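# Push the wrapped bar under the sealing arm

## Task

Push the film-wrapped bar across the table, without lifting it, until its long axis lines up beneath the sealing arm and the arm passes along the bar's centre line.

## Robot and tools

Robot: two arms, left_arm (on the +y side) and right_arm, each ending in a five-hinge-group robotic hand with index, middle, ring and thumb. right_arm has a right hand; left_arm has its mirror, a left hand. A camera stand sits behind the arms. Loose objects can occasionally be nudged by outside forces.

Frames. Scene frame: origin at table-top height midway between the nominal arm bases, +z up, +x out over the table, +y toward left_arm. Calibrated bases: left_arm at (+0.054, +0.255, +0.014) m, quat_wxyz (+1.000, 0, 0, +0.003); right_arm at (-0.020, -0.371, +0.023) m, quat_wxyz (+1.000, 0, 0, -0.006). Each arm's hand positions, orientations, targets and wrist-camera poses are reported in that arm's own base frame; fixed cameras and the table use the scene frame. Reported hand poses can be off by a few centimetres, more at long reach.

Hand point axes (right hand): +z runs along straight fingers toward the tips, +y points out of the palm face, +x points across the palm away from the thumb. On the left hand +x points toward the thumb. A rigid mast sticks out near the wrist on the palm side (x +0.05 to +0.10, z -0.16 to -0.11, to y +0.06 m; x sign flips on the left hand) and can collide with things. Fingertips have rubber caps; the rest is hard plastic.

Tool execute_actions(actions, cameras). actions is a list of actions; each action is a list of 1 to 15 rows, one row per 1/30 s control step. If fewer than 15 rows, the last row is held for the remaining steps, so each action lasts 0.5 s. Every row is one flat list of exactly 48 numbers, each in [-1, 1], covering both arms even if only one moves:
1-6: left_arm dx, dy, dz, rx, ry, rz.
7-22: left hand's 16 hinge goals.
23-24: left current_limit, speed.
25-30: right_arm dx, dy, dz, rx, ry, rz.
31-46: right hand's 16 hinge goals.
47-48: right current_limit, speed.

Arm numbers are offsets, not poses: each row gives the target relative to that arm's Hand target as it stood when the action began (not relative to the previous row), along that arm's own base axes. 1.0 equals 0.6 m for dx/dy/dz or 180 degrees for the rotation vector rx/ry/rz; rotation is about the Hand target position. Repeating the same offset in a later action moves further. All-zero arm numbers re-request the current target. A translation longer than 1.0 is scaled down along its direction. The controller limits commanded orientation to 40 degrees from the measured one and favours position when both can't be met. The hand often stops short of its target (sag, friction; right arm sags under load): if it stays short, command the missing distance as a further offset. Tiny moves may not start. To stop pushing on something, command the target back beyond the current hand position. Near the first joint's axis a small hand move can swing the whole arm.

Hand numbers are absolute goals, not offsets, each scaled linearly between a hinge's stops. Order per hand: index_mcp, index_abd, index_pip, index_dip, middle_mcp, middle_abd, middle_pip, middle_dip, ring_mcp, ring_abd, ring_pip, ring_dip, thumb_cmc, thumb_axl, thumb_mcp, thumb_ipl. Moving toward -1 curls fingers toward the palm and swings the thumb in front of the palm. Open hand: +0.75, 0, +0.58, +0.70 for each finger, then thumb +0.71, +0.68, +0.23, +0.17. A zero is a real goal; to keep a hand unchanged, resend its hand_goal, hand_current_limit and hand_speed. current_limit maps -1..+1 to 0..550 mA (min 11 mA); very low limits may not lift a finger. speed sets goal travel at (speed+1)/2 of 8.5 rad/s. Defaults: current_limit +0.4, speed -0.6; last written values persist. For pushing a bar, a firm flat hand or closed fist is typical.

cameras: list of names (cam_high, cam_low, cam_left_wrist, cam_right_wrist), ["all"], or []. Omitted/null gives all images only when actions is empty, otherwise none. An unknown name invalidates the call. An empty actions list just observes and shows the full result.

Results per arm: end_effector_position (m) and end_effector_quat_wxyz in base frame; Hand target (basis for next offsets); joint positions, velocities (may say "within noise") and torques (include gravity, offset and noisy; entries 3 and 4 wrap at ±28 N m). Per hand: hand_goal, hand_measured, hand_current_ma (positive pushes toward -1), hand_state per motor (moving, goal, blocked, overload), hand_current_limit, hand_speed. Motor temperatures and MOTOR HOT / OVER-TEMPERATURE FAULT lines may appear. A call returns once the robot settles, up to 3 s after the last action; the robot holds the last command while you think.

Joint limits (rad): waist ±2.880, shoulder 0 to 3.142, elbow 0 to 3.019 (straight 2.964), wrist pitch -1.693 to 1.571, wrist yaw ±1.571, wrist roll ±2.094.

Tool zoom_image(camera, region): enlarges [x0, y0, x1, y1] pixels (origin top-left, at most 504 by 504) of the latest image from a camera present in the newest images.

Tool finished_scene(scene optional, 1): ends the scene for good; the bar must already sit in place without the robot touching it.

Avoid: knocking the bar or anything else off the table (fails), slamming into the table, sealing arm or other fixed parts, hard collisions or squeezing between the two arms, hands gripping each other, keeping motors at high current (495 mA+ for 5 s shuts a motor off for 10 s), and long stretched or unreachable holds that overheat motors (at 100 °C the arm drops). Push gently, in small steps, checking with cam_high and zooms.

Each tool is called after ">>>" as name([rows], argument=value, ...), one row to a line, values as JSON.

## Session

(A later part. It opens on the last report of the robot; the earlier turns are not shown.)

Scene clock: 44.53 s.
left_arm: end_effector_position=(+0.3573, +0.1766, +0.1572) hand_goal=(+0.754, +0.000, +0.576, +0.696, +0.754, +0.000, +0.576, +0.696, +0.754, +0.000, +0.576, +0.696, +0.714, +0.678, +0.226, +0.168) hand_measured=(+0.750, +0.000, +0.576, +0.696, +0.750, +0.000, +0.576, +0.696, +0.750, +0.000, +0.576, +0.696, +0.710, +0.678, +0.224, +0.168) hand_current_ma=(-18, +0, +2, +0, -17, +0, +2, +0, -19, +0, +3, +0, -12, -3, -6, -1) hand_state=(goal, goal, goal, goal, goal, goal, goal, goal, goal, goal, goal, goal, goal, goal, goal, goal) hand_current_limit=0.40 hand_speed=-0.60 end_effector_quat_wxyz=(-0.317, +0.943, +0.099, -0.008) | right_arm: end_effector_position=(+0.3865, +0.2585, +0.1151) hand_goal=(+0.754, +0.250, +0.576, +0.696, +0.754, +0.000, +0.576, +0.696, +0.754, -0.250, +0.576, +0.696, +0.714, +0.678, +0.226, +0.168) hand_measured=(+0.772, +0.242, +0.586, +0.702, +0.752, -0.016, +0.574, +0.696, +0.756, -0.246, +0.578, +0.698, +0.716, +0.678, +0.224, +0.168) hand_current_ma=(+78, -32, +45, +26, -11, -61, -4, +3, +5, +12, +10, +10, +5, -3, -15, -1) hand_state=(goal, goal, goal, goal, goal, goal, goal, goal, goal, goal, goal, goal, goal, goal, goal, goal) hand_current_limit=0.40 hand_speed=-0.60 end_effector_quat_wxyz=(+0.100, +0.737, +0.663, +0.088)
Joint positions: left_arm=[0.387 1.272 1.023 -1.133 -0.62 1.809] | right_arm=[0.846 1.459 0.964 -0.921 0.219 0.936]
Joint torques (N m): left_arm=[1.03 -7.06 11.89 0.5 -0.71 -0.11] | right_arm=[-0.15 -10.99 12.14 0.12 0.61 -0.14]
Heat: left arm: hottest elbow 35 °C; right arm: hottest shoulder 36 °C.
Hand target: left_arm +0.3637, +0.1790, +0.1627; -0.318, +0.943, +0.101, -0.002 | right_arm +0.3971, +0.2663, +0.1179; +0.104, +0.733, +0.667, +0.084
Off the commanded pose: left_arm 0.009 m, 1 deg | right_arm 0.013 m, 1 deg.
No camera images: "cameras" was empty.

>>> execute_actions([
  [[0,0,0,0,0,0,0.754,0,0.576,0.696,0.754,0,0.576,0.696,0.754,0,0.576,0.696,0.714,0.678,0.226,0.168,0.4,-0.6,0.008,0.002,0.01,0,0,0,0.754,0.25,0.576,0.696,0.754,0,0.576,0.696,0.754,-0.25,0.576,0.696,0.714,0.678,0.226,0.168,0.4,-0.6]],
  [[0,0,0,0,0,0,0.754,0,0.576,0.696,0.754,0,0.576,0.696,0.754,0,0.576,0.696,0.714,0.678,0.226,0.168,0.4,-0.6,0.016,0.004,0.004,0,0,0,0.754,0.25,0.576,0.696,0.754,0,0.576,0.696,0.754,-0.25,0.576,0.696,0.714,0.678,0.226,0.168,0.4,-0.6]],
], cameras=["cam_high","cam_right_wrist"])

>>> zoom_image(camera="cam_high", region=[80, 190, 280, 390])

Scene clock: 45.93 s.
left_arm: end_effector_position=(+0.3573, +0.1766, +0.1572) hand_goal=(+0.754, +0.000, +0.576, +0.696, +0.754, +0.000, +0.576, +0.696, +0.754, +0.000, +0.576, +0.696, +0.714, +0.678, +0.226, +0.168) hand_measured=(+0.750, +0.000, +0.576, +0.696, +0.750, +0.000, +0.576, +0.696, +0.750, +0.000, +0.576, +0.696, +0.710, +0.678, +0.224, +0.168) hand_current_ma=(-18, +0, +2, +0, -17, +0, +2, +0, -19, +0, +3, +0, -12, -3, -6, -1) hand_state=(goal, goal, goal, goal, goal, goal, goal, goal, goal, goal, goal, goal, goal, goal, goal, goal) hand_current_limit=0.40 hand_speed=-0.60 end_effector_quat_wxyz=(-0.317, +0.943, +0.099, -0.008) | right_arm: end_effector_position=(+0.3954, +0.2571, +0.1159) hand_goal=(+0.754, +0.250, +0.576, +0.696, +0.754, +0.000, +0.576, +0.696, +0.754, -0.250, +0.576, +0.696, +0.714, +0.678, +0.226, +0.168) hand_measured=(+0.770, +0.248, +0.586, +0.702, +0.758, -0.004, +0.578, +0.696, +0.756, -0.246, +0.578, +0.698, +0.716, +0.678, +0.224, +0.168) hand_current_ma=(+71, -9, +41, +24, +18, -14, +7, +4, +5, +12, +10, +10, +5, -3, -15, -1) hand_state=(goal, goal, goal, goal, goal, goal, goal, goal, goal, goal, goal, goal, goal, goal, goal, goal) hand_current_limit=0.40 hand_speed=-0.60 end_effector_quat_wxyz=(+0.103, +0.737, +0.664, +0.075)
Joint positions: left_arm=[0.387 1.272 1.023 -1.133 -0.62 1.809] | right_arm=[0.829 1.483 0.997 -0.953 0.22 0.919]
Joint torques (N m): left_arm=[1.03 -7.06 11.89 0.44 -0.71 -0.11] | right_arm=[-0.38 -11.93 13.3 0.44 0.48 -0.17]
Heat: left arm: hottest elbow 35 °C; right arm: hottest shoulder 37 °C.
Hand target: left_arm +0.3637, +0.1790, +0.1627; -0.318, +0.943, +0.101, -0.002 | right_arm +0.4115, +0.2699, +0.1263; +0.105, +0.733, +0.667, +0.084
Off the commanded pose: left_arm 0.009 m, 1 deg | right_arm 0.023 m, 1 deg.
Images, in order (width x height): cam_high 504x504, cam_right_wrist 504x504.

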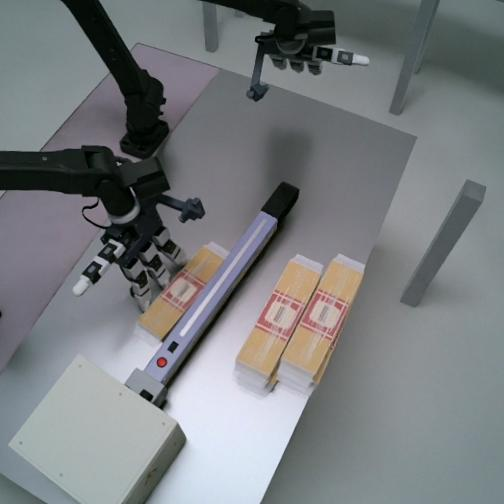

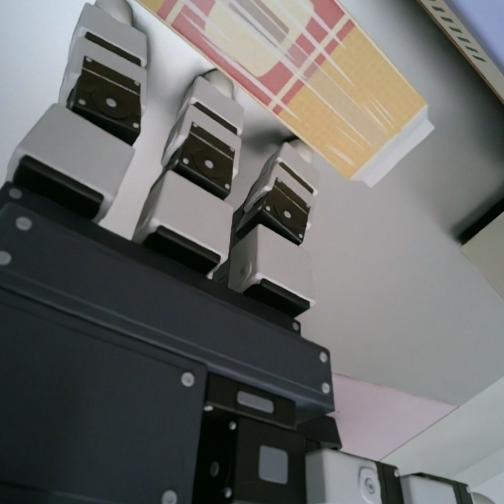

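Scaled by 2.520.

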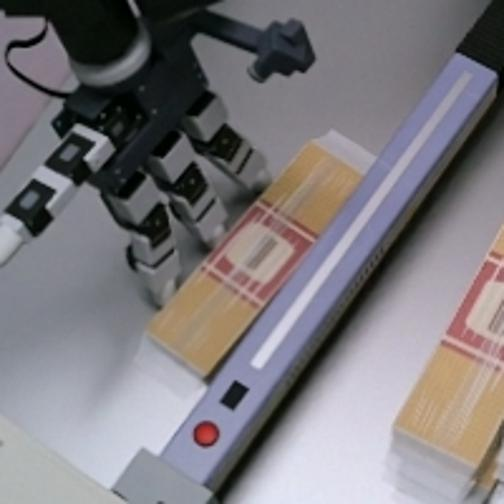

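>>> execute_actions([
  [[0,0,0,0,0,0,0.754,0,0.576,0.696,0.754,0,0.576,0.696,0.754,0,0.576,0.696,0.714,0.678,0.226,0.168,0.4,-0.6,0.016,0.004,0.006,0.008,0,0,0.754,0.25,0.576,0.696,0.754,0,0.576,0.696,0.754,-0.25,0.576,0.696,0.714,0.678,0.226,0.168,0.4,-0.6]],
  [[0,0,0,0,0,0,0.754,0,0.576,0.696,0.754,0,0.576,0.696,0.754,0,0.576,0.696,0.714,0.678,0.226,0.168,0.4,-0.6,0.018,0.004,0.004,0,0,0,0.754,0.25,0.576,0.696,0.754,0,0.576,0.696,0.754,-0.25,0.576,0.696,0.714,0.678,0.226,0.168,0.4,-0.6]],
], cameras=["cam_high"])

>>> zoom_image(camera="cam_high", region=[80, 190, 280, 390])

Scene clock: 47.43 s.
left_arm: end_effector_position=(+0.3573, +0.1766, +0.1572) hand_goal=(+0.754, +0.000, +0.576, +0.696, +0.754, +0.000, +0.576, +0.696, +0.754, +0.000, +0.576, +0.696, +0.714, +0.678, +0.226, +0.168) hand_measured=(+0.750, +0.000, +0.576, +0.696, +0.750, +0.000, +0.576, +0.696, +0.750, +0.000, +0.576, +0.696, +0.710, +0.678, +0.224, +0.168) hand_current_ma=(-18, +0, +2, +0, -17, +0, +2, +0, -19, +0, +3, +0, -12, -3, -6, -1) hand_state=(goal, goal, goal, goal, goal, goal, goal, goal, goal, goal, goal, goal, goal, goal, goal, goal) hand_current_limit=0.40 hand_speed=-0.60 end_effector_quat_wxyz=(-0.317, +0.943, +0.099, -0.008) | right_arm: end_effector_position=(+0.4144, +0.2605, +0.1201) hand_goal=(+0.754, +0.250, +0.576, +0.696, +0.754, +0.000, +0.576, +0.696, +0.754, -0.250, +0.576, +0.696, +0.714, +0.678, +0.226, +0.168) hand_measured=(+0.764, +0.252, +0.582, +0.700, +0.762, +0.000, +0.580, +0.696, +0.756, -0.246, +0.578, +0.698, +0.716, +0.678, +0.224, +0.168) hand_current_ma=(+43, +4, +28, +18, +35, +2, +16, +4, +5, +12, +10, +10, +5, -3, -15, -1) hand_state=(goal, goal, goal, goal, goal, goal, goal, goal, goal, goal, goal, goal, goal, goal, goal, goal) hand_current_limit=0.40 hand_speed=-0.60 end_effector_quat_wxyz=(+0.096, +0.738, +0.663, +0.079)
Joint positions: left_arm=[0.387 1.272 1.023 -1.133 -0.62 1.809] | right_arm=[0.796 1.508 1.04 -0.955 0.201 0.888]
Joint torques (N m): left_arm=[1.08 -7.12 11.88 0.49 -0.71 -0.11] | right_arm=[-0.32 -12.81 13.7 0.49 0.3 -0.14]
Heat: left arm: hottest elbow 35 °C; right arm: hottest shoulder 37 °C.
Hand target: left_arm +0.3637, +0.1790, +0.1627; -0.318, +0.943, +0.101, -0.002 | right_arm +0.4319, +0.2745, +0.1323; +0.095, +0.735, +0.665, +0.092
Off the commanded pose: left_arm 0.009 m, 1 deg | right_arm 0.026 m, 2 deg.
Images, in order (width x height): cam_high 504x504.

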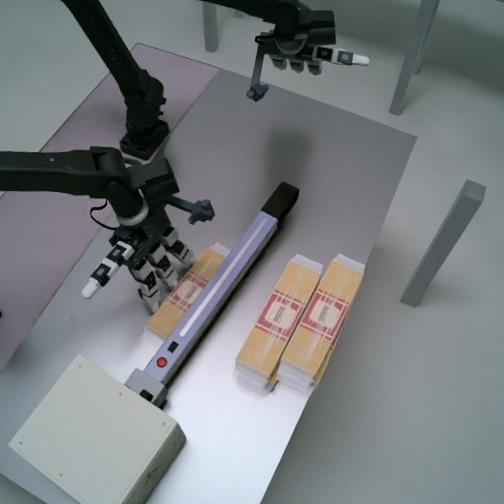

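Scaled by 2.520.

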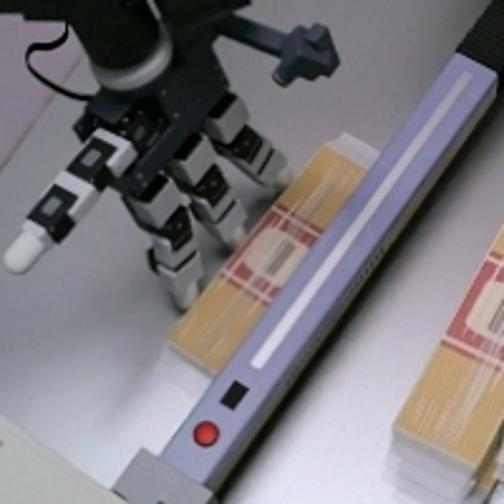

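>>> execute_actions([
  [[0,0,0,0,0,0,0.754,0,0.576,0.696,0.754,0,0.576,0.696,0.754,0,0.576,0.696,0.714,0.678,0.226,0.168,0.4,-0.6,0.022,0.003,-0.002,0,0,0,0.754,0.25,0.576,0.696,0.754,0,0.576,0.696,0.754,-0.25,0.576,0.696,0.714,0.678,0.226,0.168,0.4,-0.6]],
  [[0,0,0,0,0,0,0.754,0,0.576,0.696,0.754,0,0.576,0.696,0.754,0,0.576,0.696,0.714,0.678,0.226,0.168,0.4,-0.6,0.022,0.003,0,0,0,0,0.754,0.25,0.576,0.696,0.754,0,0.576,0.696,0.754,-0.25,0.576,0.696,0.714,0.678,0.226,0.168,0.4,-0.6]],
], cameras=["cam_high"])

>>> zoom_image(camera="cam_high", region=[80, 190, 280, 390])

Scene clock: 49.13 s.
left_arm: end_effector_position=(+0.3573, +0.1766, +0.1572) hand_goal=(+0.754, +0.000, +0.576, +0.696, +0.754, +0.000, +0.576, +0.696, +0.754, +0.000, +0.576, +0.696, +0.714, +0.678, +0.226, +0.168) hand_measured=(+0.750, +0.000, +0.576, +0.696, +0.750, +0.000, +0.576, +0.696, +0.750, +0.000, +0.576, +0.696, +0.710, +0.678, +0.224, +0.168) hand_current_ma=(-18, +0, +2, +0, -17, +0, +2, +0, -19, +0, +3, +0, -12, -3, -6, -1) hand_state=(goal, goal, goal, goal, goal, goal, goal, goal, goal, goal, goal, goal, goal, goal, goal, goal) hand_current_limit=0.40 hand_speed=-0.60 end_effector_quat_wxyz=(-0.317, +0.943, +0.099, -0.008) | right_arm: end_effector_position=(+0.4401, +0.2647, +0.1200) hand_goal=(+0.754, +0.250, +0.576, +0.696, +0.754, +0.000, +0.576, +0.696, +0.754, -0.250, +0.576, +0.696, +0.714, +0.678, +0.226, +0.168) hand_measured=(+0.762, +0.252, +0.582, +0.700, +0.762, +0.002, +0.580, +0.696, +0.756, -0.246, +0.578, +0.698, +0.716, +0.678, +0.224, +0.168) hand_current_ma=(+35, +4, +23, +15, +39, +5, +18, +4, +5, +11, +10, +10, +5, -3, -15, -1) hand_state=(goal, goal, goal, goal, goal, goal, goal, goal, goal, goal, goal, goal, goal, goal, goal, goal) hand_current_limit=0.40 hand_speed=-0.60 end_effector_quat_wxyz=(+0.096, +0.738, +0.663, +0.079)
Joint positions: left_arm=[0.387 1.272 1.023 -1.133 -0.62 1.809] | right_arm=[0.76 1.559 1.099 -0.956 0.195 0.852]
Joint torques (N m): left_arm=[1.03 -7.12 11.86 0.47 -0.71 -0.12] | right_arm=[-0.15 -13.8 13.74 0.61 0.28 -0.17]
Heat: left arm: hottest elbow 35 °C; right arm: hottest shoulder 37 °C.
Hand target: left_arm +0.3637, +0.1790, +0.1627; -0.318, +0.943, +0.101, -0.002 | right_arm +0.4582, +0.2782, +0.1310; +0.095, +0.734, +0.666, +0.092
Off the commanded pose: left_arm 0.009 m, 1 deg | right_arm 0.025 m, 2 deg.
Images, in order (width x height): cam_high 504x504.

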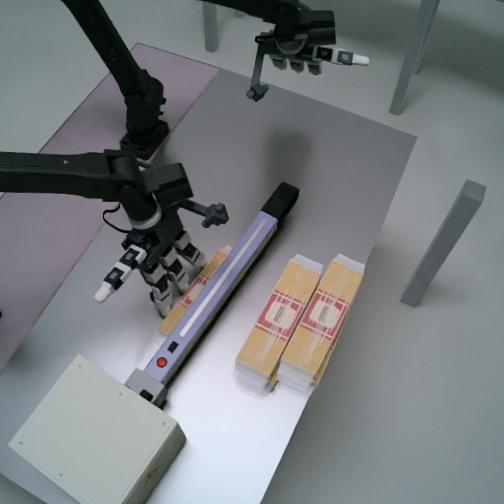

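Scaled by 2.520.

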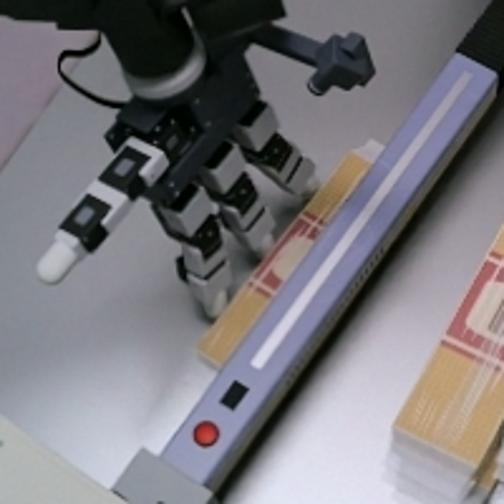

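>>> execute_actions([
  [[0,0,0,0,0,0,0.754,0,0.576,0.696,0.754,0,0.576,0.696,0.754,0,0.576,0.696,0.714,0.678,0.226,0.168,0.4,-0.6,0.018,0.002,0,0,0,0.014,0.754,0.25,0.576,0.696,0.754,0,0.576,0.696,0.754,-0.25,0.576,0.696,0.714,0.678,0.226,0.168,0.4,-0.6]],
  [[0,0,0,0,0,0,0.754,0,0.576,0.696,0.754,0,0.576,0.696,0.754,0,0.576,0.696,0.714,0.678,0.226,0.168,0.4,-0.6,0.018,0.002,0,0,0,0.004,0.754,0.25,0.576,0.696,0.754,0,0.576,0.696,0.754,-0.25,0.576,0.696,0.714,0.678,0.226,0.168,0.4,-0.6]],
], cameras=["cam_high","cam_right_wrist","cam_low"])

>>> zoom_image(camera="cam_high", region=[130, 230, 270, 370])

Scene clock: 50.87 s.
left_arm: end_effector_position=(+0.3573, +0.1766, +0.1572) hand_goal=(+0.754, +0.000, +0.576, +0.696, +0.754, +0.000, +0.576, +0.696, +0.754, +0.000, +0.576, +0.696, +0.714, +0.678, +0.226, +0.168) hand_measured=(+0.750, +0.000, +0.576, +0.696, +0.750, +0.000, +0.576, +0.696, +0.750, +0.000, +0.576, +0.696, +0.710, +0.678, +0.224, +0.168) hand_current_ma=(-18, +0, +2, +0, -17, +0, +2, +0, -19, +0, +3, +0, -12, -3, -6, -1) hand_state=(goal, goal, goal, goal, goal, goal, goal, goal, goal, goal, goal, goal, goal, goal, goal, goal) hand_current_limit=0.40 hand_speed=-0.60 end_effector_quat_wxyz=(-0.317, +0.943, +0.099, -0.008) | right_arm: end_effector_position=(+0.4591, +0.2659, +0.1193) hand_goal=(+0.754, +0.250, +0.576, +0.696, +0.754, +0.000, +0.576, +0.696, +0.754, -0.250, +0.576, +0.696, +0.714, +0.678, +0.226, +0.168) hand_measured=(+0.762, +0.252, +0.582, +0.700, +0.762, +0.000, +0.580, +0.696, +0.756, -0.246, +0.578, +0.698, +0.716, +0.678, +0.224, +0.168) hand_current_ma=(+34, +6, +22, +15, +33, +2, +18, +4, +5, +11, +10, +10, +5, -3, -15, -1) hand_state=(goal, goal, goal, goal, goal, goal, goal, goal, goal, goal, goal, goal, goal, goal, goal, goal) hand_current_limit=0.40 hand_speed=-0.60 end_effector_quat_wxyz=(+0.092, +0.720, +0.684, +0.076)
Joint positions: left_arm=[0.387 1.272 1.023 -1.133 -0.62 1.809] | right_arm=[0.724 1.584 1.129 -0.956 0.178 0.761]
Joint torques (N m): left_arm=[1.03 -7.18 11.92 0.5 -0.71 -0.11] | right_arm=[-0.38 -13.98 13.75 1.02 0.27 -0.12]
Heat: left arm: hottest elbow 35 °C; right arm: hottest shoulder 37 °C.
Hand target: left_arm +0.3637, +0.1790, +0.1627; -0.318, +0.943, +0.101, -0.002 | right_arm +0.4799, +0.2805, +0.1309; +0.093, +0.716, +0.686, +0.095
Off the commanded pose: left_arm 0.009 m, 1 deg | right_arm 0.028 m, 2 deg.
Images, in order (width x height): cam_high 504x504, cam_low 504x504, cam_right_wrist 504x504.

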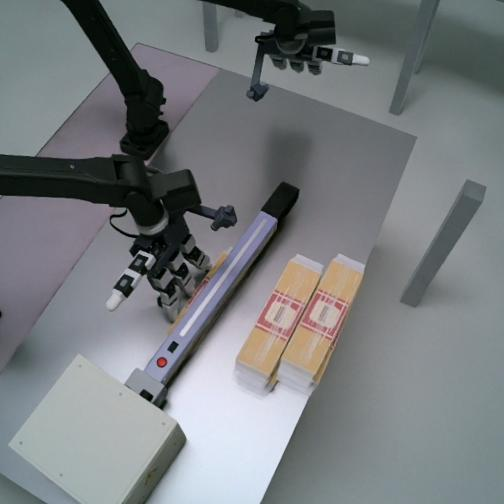

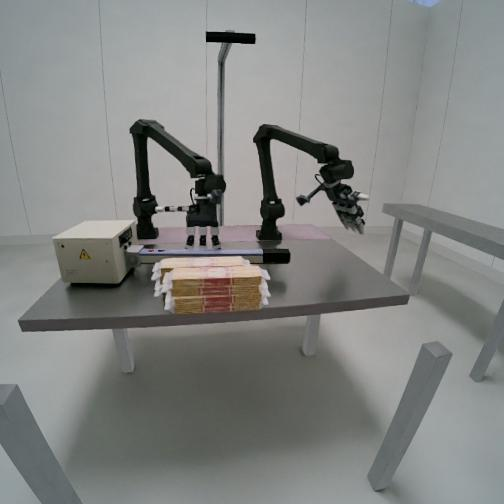

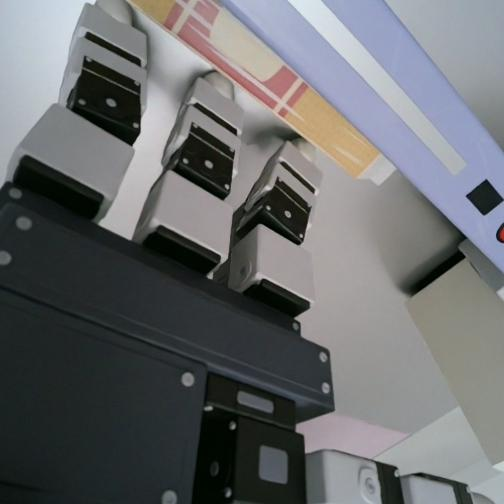

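Scaled by 3.600.

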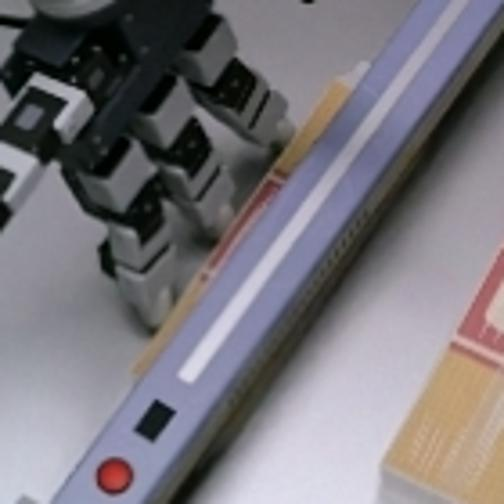

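>>> execute_actions([
  [[0,0,0,0,0,0,0.754,0,0.576,0.696,0.754,0,0.576,0.696,0.754,0,0.576,0.696,0.714,0.678,0.226,0.168,0.4,-0.6,0.016,0.001,0,0,0,0,0.754,0.25,0.576,0.696,0.754,0,0.576,0.696,0.754,-0.25,0.576,0.696,0.714,0.678,0.226,0.168,0.4,-0.6]],
], cameras=["cam_high","cam_right_wrist"])

>>> zoom_image(camera="cam_high", region=[130, 230, 270, 370])

Scene clock: 51.93 s.
left_arm: end_effector_position=(+0.3573, +0.1766, +0.1572) hand_goal=(+0.754, +0.000, +0.576, +0.696, +0.754, +0.000, +0.576, +0.696, +0.754, +0.000, +0.576, +0.696, +0.714, +0.678, +0.226, +0.168) hand_measured=(+0.750, +0.000, +0.576, +0.696, +0.750, +0.000, +0.576, +0.696, +0.750, +0.000, +0.576, +0.696, +0.710, +0.678, +0.224, +0.168) hand_current_ma=(-18, +0, +2, +0, -17, +0, +2, +0, -19, +0, +3, +0, -12, -3, -6, -1) hand_state=(goal, goal, goal, goal, goal, goal, goal, goal, goal, goal, goal, goal, goal, goal, goal, goal) hand_current_limit=0.40 hand_speed=-0.60 end_effector_quat_wxyz=(-0.317, +0.943, +0.099, -0.008) | right_arm: end_effector_position=(+0.4688, +0.2675, +0.1195) hand_goal=(+0.754, +0.250, +0.576, +0.696, +0.754, +0.000, +0.576, +0.696, +0.754, -0.250, +0.576, +0.696, +0.714, +0.678, +0.226, +0.168) hand_measured=(+0.762, +0.252, +0.582, +0.700, +0.762, +0.000, +0.580, +0.696, +0.756, -0.246, +0.578, +0.698, +0.716, +0.678, +0.224, +0.168) hand_current_ma=(+33, +7, +21, +14, +35, +2, +18, +4, +5, +11, +10, +10, +5, -3, -15, -1) hand_state=(goal, goal, goal, goal, goal, goal, goal, goal, goal, goal, goal, goal, goal, goal, goal, goal) hand_current_limit=0.40 hand_speed=-0.60 end_effector_quat_wxyz=(+0.092, +0.719, +0.685, +0.077)
Joint positions: left_arm=[0.387 1.272 1.023 -1.133 -0.62 1.809] | right_arm=[0.712 1.602 1.151 -0.956 0.175 0.747]
Joint torques (N m): left_arm=[1.2 -7.12 11.88 0.47 -0.7 -0.11] | right_arm=[-0.56 -14.39 13.81 0.94 0.25 -0.17]
Heat: left arm: hottest elbow 35 °C; right arm: hottest shoulder 37 °C.
Hand target: left_arm +0.3637, +0.1790, +0.1627; -0.318, +0.943, +0.101, -0.002 | right_arm +0.4895, +0.2813, +0.1310; +0.093, +0.715, +0.686, +0.095
Off the commanded pose: left_arm 0.009 m, 1 deg | right_arm 0.027 m, 2 deg.
Images, in order (width x height): cam_high 504x504, cam_right_wrist 504x504.

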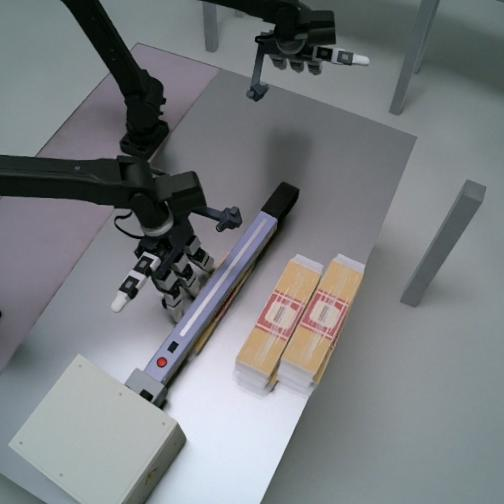

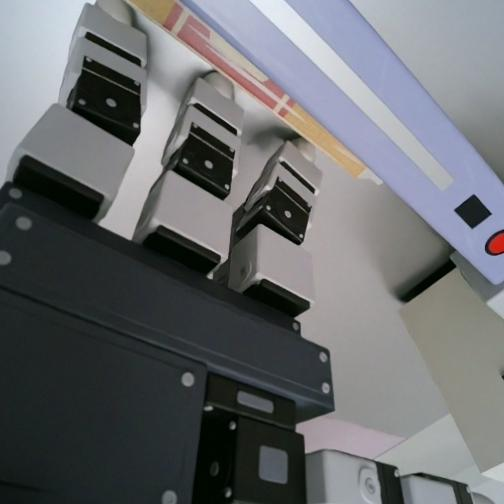

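Scaled by 3.600.

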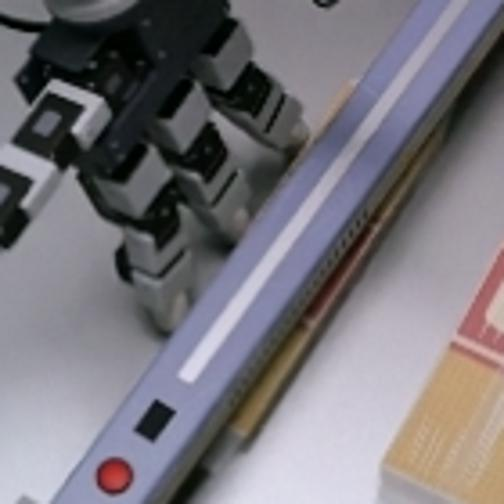

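>>> zoom_image(camera="cam_high", region=[170, 240, 260, 330])

>>> zoom_image(camera="cam_high", region=[150, 290, 230, 370])

Scaled by 5.600.

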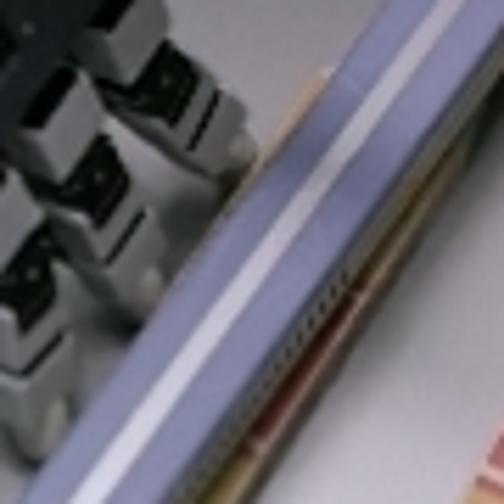

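Scaled by 6.300.

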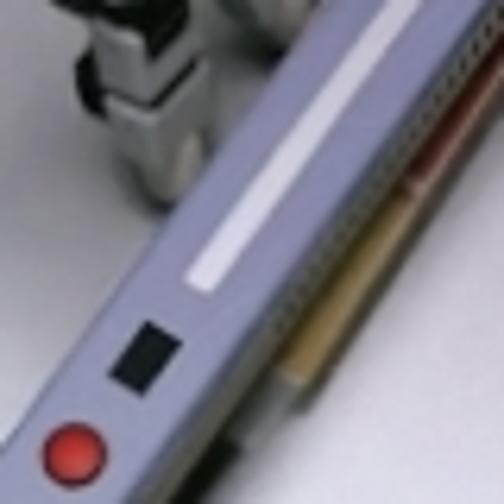

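>>> execute_actions([
  [[0,0,0,0,0,0,0.754,0,0.576,0.696,0.754,0,0.576,0.696,0.754,0,0.576,0.696,0.714,0.678,0.226,0.168,0.4,-0.6,0.004,0.001,0,0,0,-0.018,0.754,0.25,0.576,0.696,0.754,0,0.576,0.696,0.754,-0.25,0.576,0.696,0.714,0.678,0.226,0.168,0.4,-0.6]],
  [[0,0,0,0,0,0,0.754,0,0.576,0.696,0.754,0,0.576,0.696,0.754,0,0.576,0.696,0.714,0.678,0.226,0.168,0.4,-0.6,0.008,0.001,0,0,0,0,0.754,0.25,0.576,0.696,0.754,0,0.576,0.696,0.754,-0.25,0.576,0.696,0.714,0.678,0.226,0.168,0.4,-0.6]],
], cameras=["cam_high","cam_right_wrist"])

>>> zoom_image(camera="cam_high", region=[170, 240, 260, 330])

>>> zoom_image(camera="cam_high", region=[150, 290, 230, 370])

Scene clock: 53.77 s.
left_arm: end_effector_position=(+0.3573, +0.1766, +0.1572) hand_goal=(+0.754, +0.000, +0.576, +0.696, +0.754, +0.000, +0.576, +0.696, +0.754, +0.000, +0.576, +0.696, +0.714, +0.678, +0.226, +0.168) hand_measured=(+0.750, +0.000, +0.576, +0.696, +0.750, +0.000, +0.576, +0.696, +0.750, +0.000, +0.576, +0.696, +0.710, +0.678, +0.224, +0.168) hand_current_ma=(-18, +0, +2, +0, -17, +0, +2, +0, -19, +0, +3, +0, -12, -3, -6, -1) hand_state=(goal, goal, goal, goal, goal, goal, goal, goal, goal, goal, goal, goal, goal, goal, goal, goal) hand_current_limit=0.40 hand_speed=-0.60 end_effector_quat_wxyz=(-0.317, +0.943, +0.099, -0.008) | right_arm: end_effector_position=(+0.4788, +0.2735, +0.1200) hand_goal=(+0.754, +0.250, +0.576, +0.696, +0.754, +0.000, +0.576, +0.696, +0.754, -0.250, +0.576, +0.696, +0.714, +0.678, +0.226, +0.168) hand_measured=(+0.760, +0.252, +0.580, +0.700, +0.762, +0.002, +0.580, +0.696, +0.758, -0.246, +0.578, +0.698, +0.716, +0.678, +0.224, +0.168) hand_current_ma=(+24, +6, +15, +12, +35, +7, +18, +4, +13, +11, +10, +10, +5, -3, -15, -1) hand_state=(goal, goal, goal, goal, goal, goal, goal, goal, goal, goal, goal, goal, goal, goal, goal, goal) hand_current_limit=0.40 hand_speed=-0.60 end_effector_quat_wxyz=(+0.093, +0.728, +0.675, +0.079)
Joint positions: left_arm=[0.387 1.272 1.023 -1.133 -0.62 1.809] | right_arm=[0.712 1.633 1.191 -0.962 0.181 0.772]
Joint torques (N m): left_arm=[1.14 -7.18 11.86 0.49 -0.71 -0.11] | right_arm=[-0.21 -15.15 13.96 0.5 0.43 0.19]
Heat: left arm: hottest elbow 36 °C; right arm: hottest shoulder 37 °C.
Hand target: left_arm +0.3637, +0.1790, +0.1627; -0.318, +0.943, +0.101, -0.002 | right_arm +0.4967, +0.2825, +0.1311; +0.095, +0.735, +0.665, +0.092
Off the commanded pose: left_arm 0.009 m, 1 deg | right_arm 0.023 m, 2 deg.
Images, in order (width x height): cam_high 504x504, cam_right_wrist 504x504.

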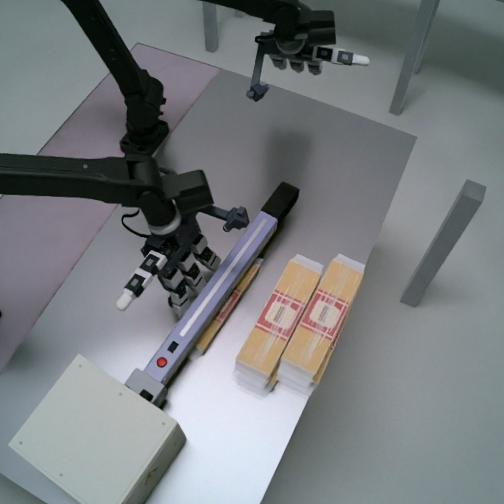

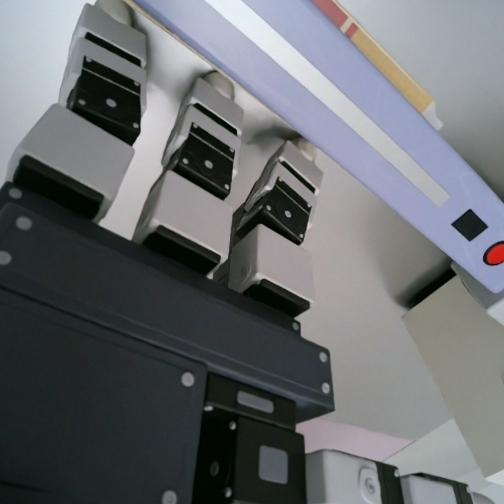

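Scaled by 5.600.

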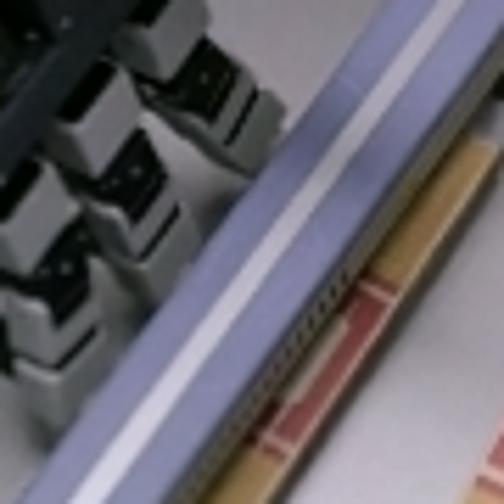

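Scaled by 6.300.

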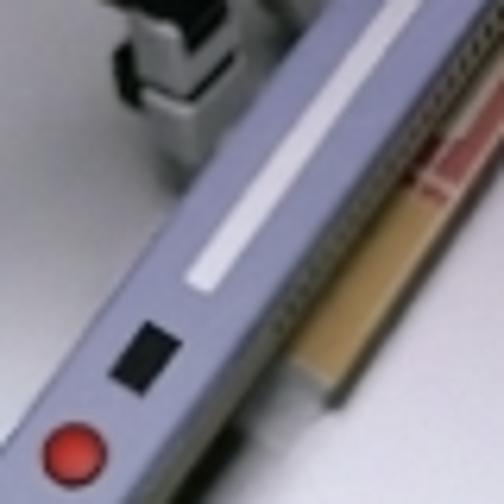

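>>> execute_actions([
  [[0,0,0,0,0,0,0.754,0,0.576,0.696,0.754,0,0.576,0.696,0.754,0,0.576,0.696,0.714,0.678,0.226,0.168,0.4,-0.6,0.004,0,0,0,0,-0.005,0.754,0.25,0.576,0.696,0.754,0,0.576,0.696,0.754,-0.25,0.576,0.696,0.714,0.678,0.226,0.168,0.4,-0.6]],
], cameras=["cam_high"])

>>> zoom_image(camera="cam_high", region=[170, 240, 270, 340])

>>> zoom_image(camera="cam_high", region=[150, 290, 230, 370])

Scene clock: 55.13 s.
left_arm: end_effector_position=(+0.3573, +0.1766, +0.1572) hand_goal=(+0.754, +0.000, +0.576, +0.696, +0.754, +0.000, +0.576, +0.696, +0.754, +0.000, +0.576, +0.696, +0.714, +0.678, +0.226, +0.168) hand_measured=(+0.750, +0.000, +0.576, +0.696, +0.750, +0.000, +0.576, +0.696, +0.750, +0.000, +0.576, +0.696, +0.710, +0.678, +0.224, +0.168) hand_current_ma=(-18, +0, +2, +0, -17, +0, +2, +0, -19, +0, +3, +0, -12, -3, -6, -1) hand_state=(goal, goal, goal, goal, goal, goal, goal, goal, goal, goal, goal, goal, goal, goal, goal, goal) hand_current_limit=0.40 hand_speed=-0.60 end_effector_quat_wxyz=(-0.317, +0.943, +0.099, -0.008) | right_arm: end_effector_position=(+0.4812, +0.2745, +0.1201) hand_goal=(+0.754, +0.250, +0.576, +0.696, +0.754, +0.000, +0.576, +0.696, +0.754, -0.250, +0.576, +0.696, +0.714, +0.678, +0.226, +0.168) hand_measured=(+0.760, +0.252, +0.580, +0.698, +0.762, +0.002, +0.580, +0.696, +0.758, -0.246, +0.578, +0.698, +0.716, +0.678, +0.224, +0.168) hand_current_ma=(+23, +6, +15, +11, +35, +7, +18, +4, +14, +11, +10, +10, +5, -3, -15, -1) hand_state=(goal, goal, goal, goal, goal, goal, goal, goal, goal, goal, goal, goal, goal, goal, goal, goal) hand_current_limit=0.40 hand_speed=-0.60 end_effector_quat_wxyz=(+0.094, +0.731, +0.671, +0.078)
Joint positions: left_arm=[0.387 1.272 1.023 -1.133 -0.62 1.809] | right_arm=[0.712 1.643 1.203 -0.967 0.183 0.784]
Joint torques (N m): left_arm=[1.08 -7.12 11.88 0.5 -0.71 -0.11] | right_arm=[-0.32 -15.38 14 0.5 0.46 0.23]
Heat: left arm: hottest elbow 36 °C; right arm: hottest shoulder 37 °C.
Hand target: left_arm +0.3637, +0.1790, +0.1627; -0.318, +0.943, +0.101, -0.002 | right_arm +0.4991, +0.2826, +0.1310; +0.096, +0.740, +0.660, +0.092
Off the commanded pose: left_arm 0.009 m, 1 deg | right_arm 0.022 m, 2 deg.
Images, in order (width x height): cam_high 504x504.

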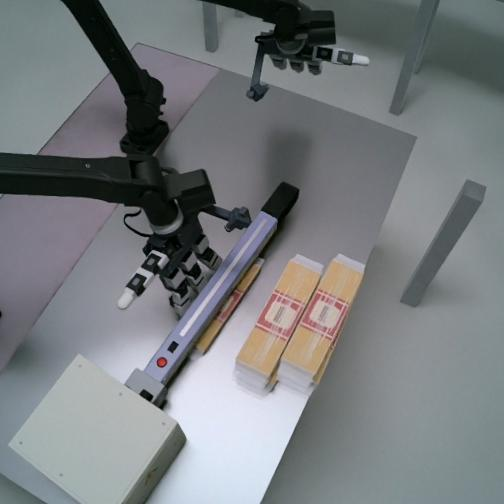

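Scaled by 5.040.

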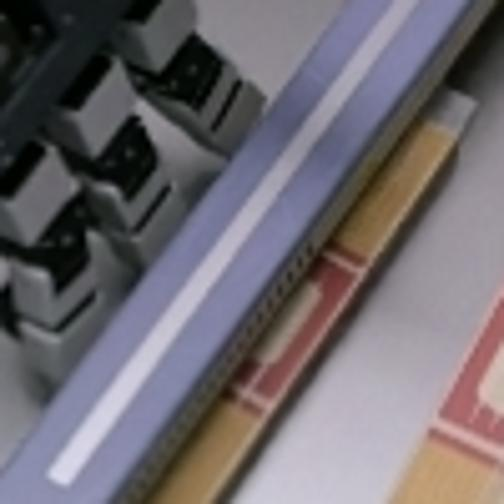

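Scaled by 6.300.

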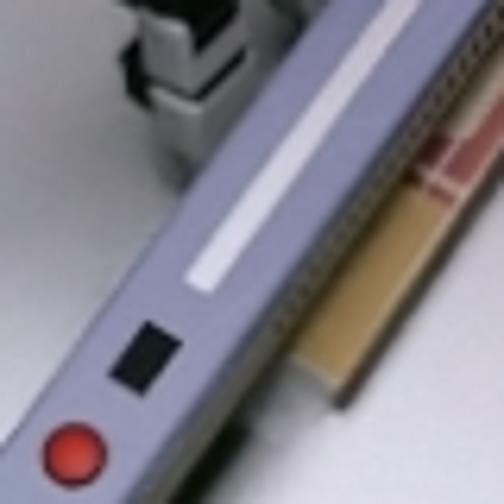

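>>> execute_actions([
  [[0,0,0,0,0,0,0.754,0,0.576,0.696,0.754,0,0.576,0.696,0.754,0,0.576,0.696,0.714,0.678,0.226,0.168,0.4,-0.6,-0.04,0,0,0,0,0,0.754,0.25,0.576,0.696,0.754,0,0.576,0.696,0.754,-0.25,0.576,0.696,0.714,0.678,0.226,0.168,0.4,-0.6]],
  [[0,0,0,0,0,0,0.754,0,0.576,0.696,0.754,0,0.576,0.696,0.754,0,0.576,0.696,0.714,0.678,0.226,0.168,0.4,-0.6,-0.05,-0.005,0.005,0,0,0,0.754,0.25,0.576,0.696,0.754,0,0.576,0.696,0.754,-0.25,0.576,0.696,0.714,0.678,0.226,0.168,0.4,-0.6]],
  [[0,0,0,0,0,0,0.754,0,0.576,0.696,0.754,0,0.576,0.696,0.754,0,0.576,0.696,0.714,0.678,0.226,0.168,0.4,-0.6,-0.05,-0.005,0.02,0,0,0,0.754,0.25,0.576,0.696,0.754,0,0.576,0.696,0.754,-0.25,0.576,0.696,0.714,0.678,0.226,0.168,0.4,-0.6]],
], cameras=["cam_high","cam_low","cam_right_wrist"])

>>> zoom_image(camera="cam_high", region=[150, 230, 280, 360])

>>> zoom_image(camera="cam_low", region=[100, 210, 310, 320])

Scene clock: 61.57 s.
left_arm: end_effector_position=(+0.3573, +0.1766, +0.1572) hand_goal=(+0.754, +0.000, +0.576, +0.696, +0.754, +0.000, +0.576, +0.696, +0.754, +0.000, +0.576, +0.696, +0.714, +0.678, +0.226, +0.168) hand_measured=(+0.750, +0.000, +0.576, +0.696, +0.750, +0.000, +0.576, +0.696, +0.750, +0.000, +0.576, +0.696, +0.710, +0.678, +0.224, +0.168) hand_current_ma=(-18, +0, +2, +0, -17, +0, +2, +0, -19, +0, +3, +0, -12, -3, -6, -1) hand_state=(goal, goal, goal, goal, goal, goal, goal, goal, goal, goal, goal, goal, goal, goal, goal, goal) hand_current_limit=0.40 hand_speed=-0.60 end_effector_quat_wxyz=(-0.317, +0.943, +0.099, -0.008) | right_arm: end_effector_position=(+0.4195, +0.2801, +0.1419) hand_goal=(+0.754, +0.250, +0.576, +0.696, +0.754, +0.000, +0.576, +0.696, +0.754, -0.250, +0.576, +0.696, +0.714, +0.678, +0.226, +0.168) hand_measured=(+0.756, +0.252, +0.578, +0.698, +0.756, +0.002, +0.578, +0.696, +0.756, -0.246, +0.578, +0.698, +0.716, +0.678, +0.224, +0.168) hand_current_ma=(+9, +4, +10, +10, +9, +7, +11, +4, +8, +10, +11, +10, +5, -3, -15, -1) hand_state=(goal, goal, goal, goal, goal, goal, goal, goal, goal, goal, goal, goal, goal, goal, goal, goal) hand_current_limit=0.40 hand_speed=-0.60 end_effector_quat_wxyz=(+0.096, +0.735, +0.665, +0.090)
Joint positions: left_arm=[0.387 1.272 1.023 -1.133 -0.62 1.809] | right_arm=[0.818 1.515 1.106 -0.995 0.205 0.902]
Joint torques (N m): left_arm=[1.14 -7.06 11.88 0.51 -0.71 -0.12] | right_arm=[0.62 -16.73 8.24 0.32 0.46 0.19]
Heat: left arm: hottest elbow 36 °C; right arm: hottest shoulder 37 °C.
Hand target: left_arm +0.3637, +0.1790, +0.1627; -0.318, +0.943, +0.101, -0.002 | right_arm +0.4152, +0.2764, +0.1460; +0.096, +0.740, +0.660, +0.092
Off the commanded pose: left_arm 0.009 m, 1 deg | right_arm 0.007 m, 1 deg.
Images, in order (width x height): cam_high 504x504, cam_low 504x504, cam_right_wrist 504x504.

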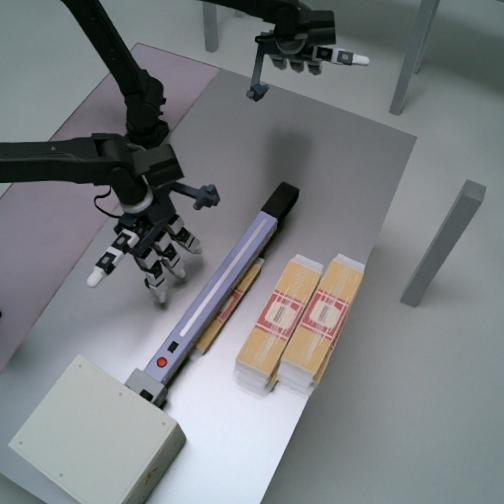

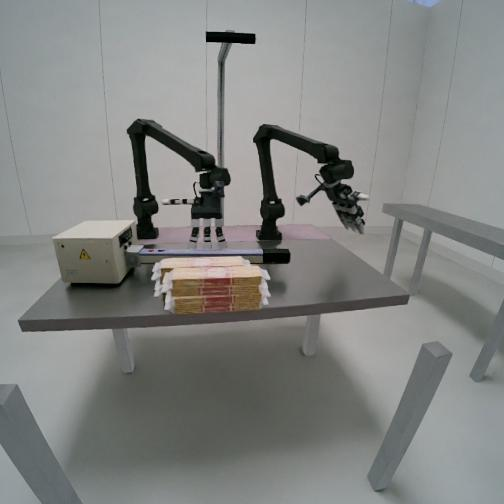

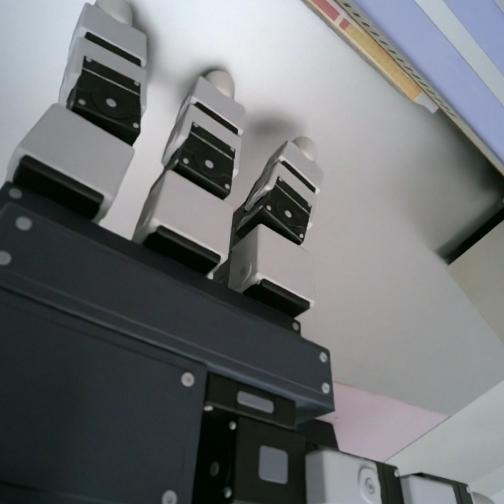

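Scaled by 3.877.

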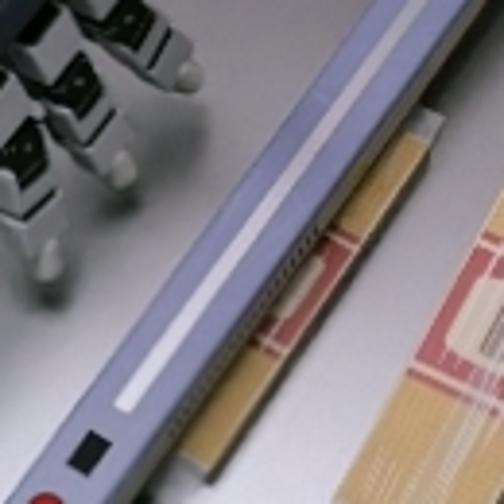

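Scaled by 2.400.

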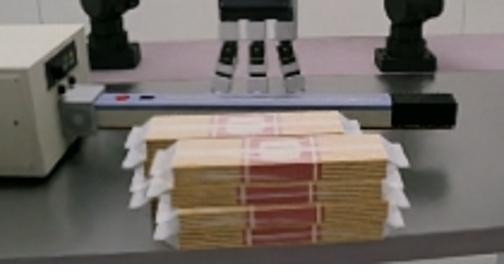

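>>> finished_scene()

The scene is finished: the task was done.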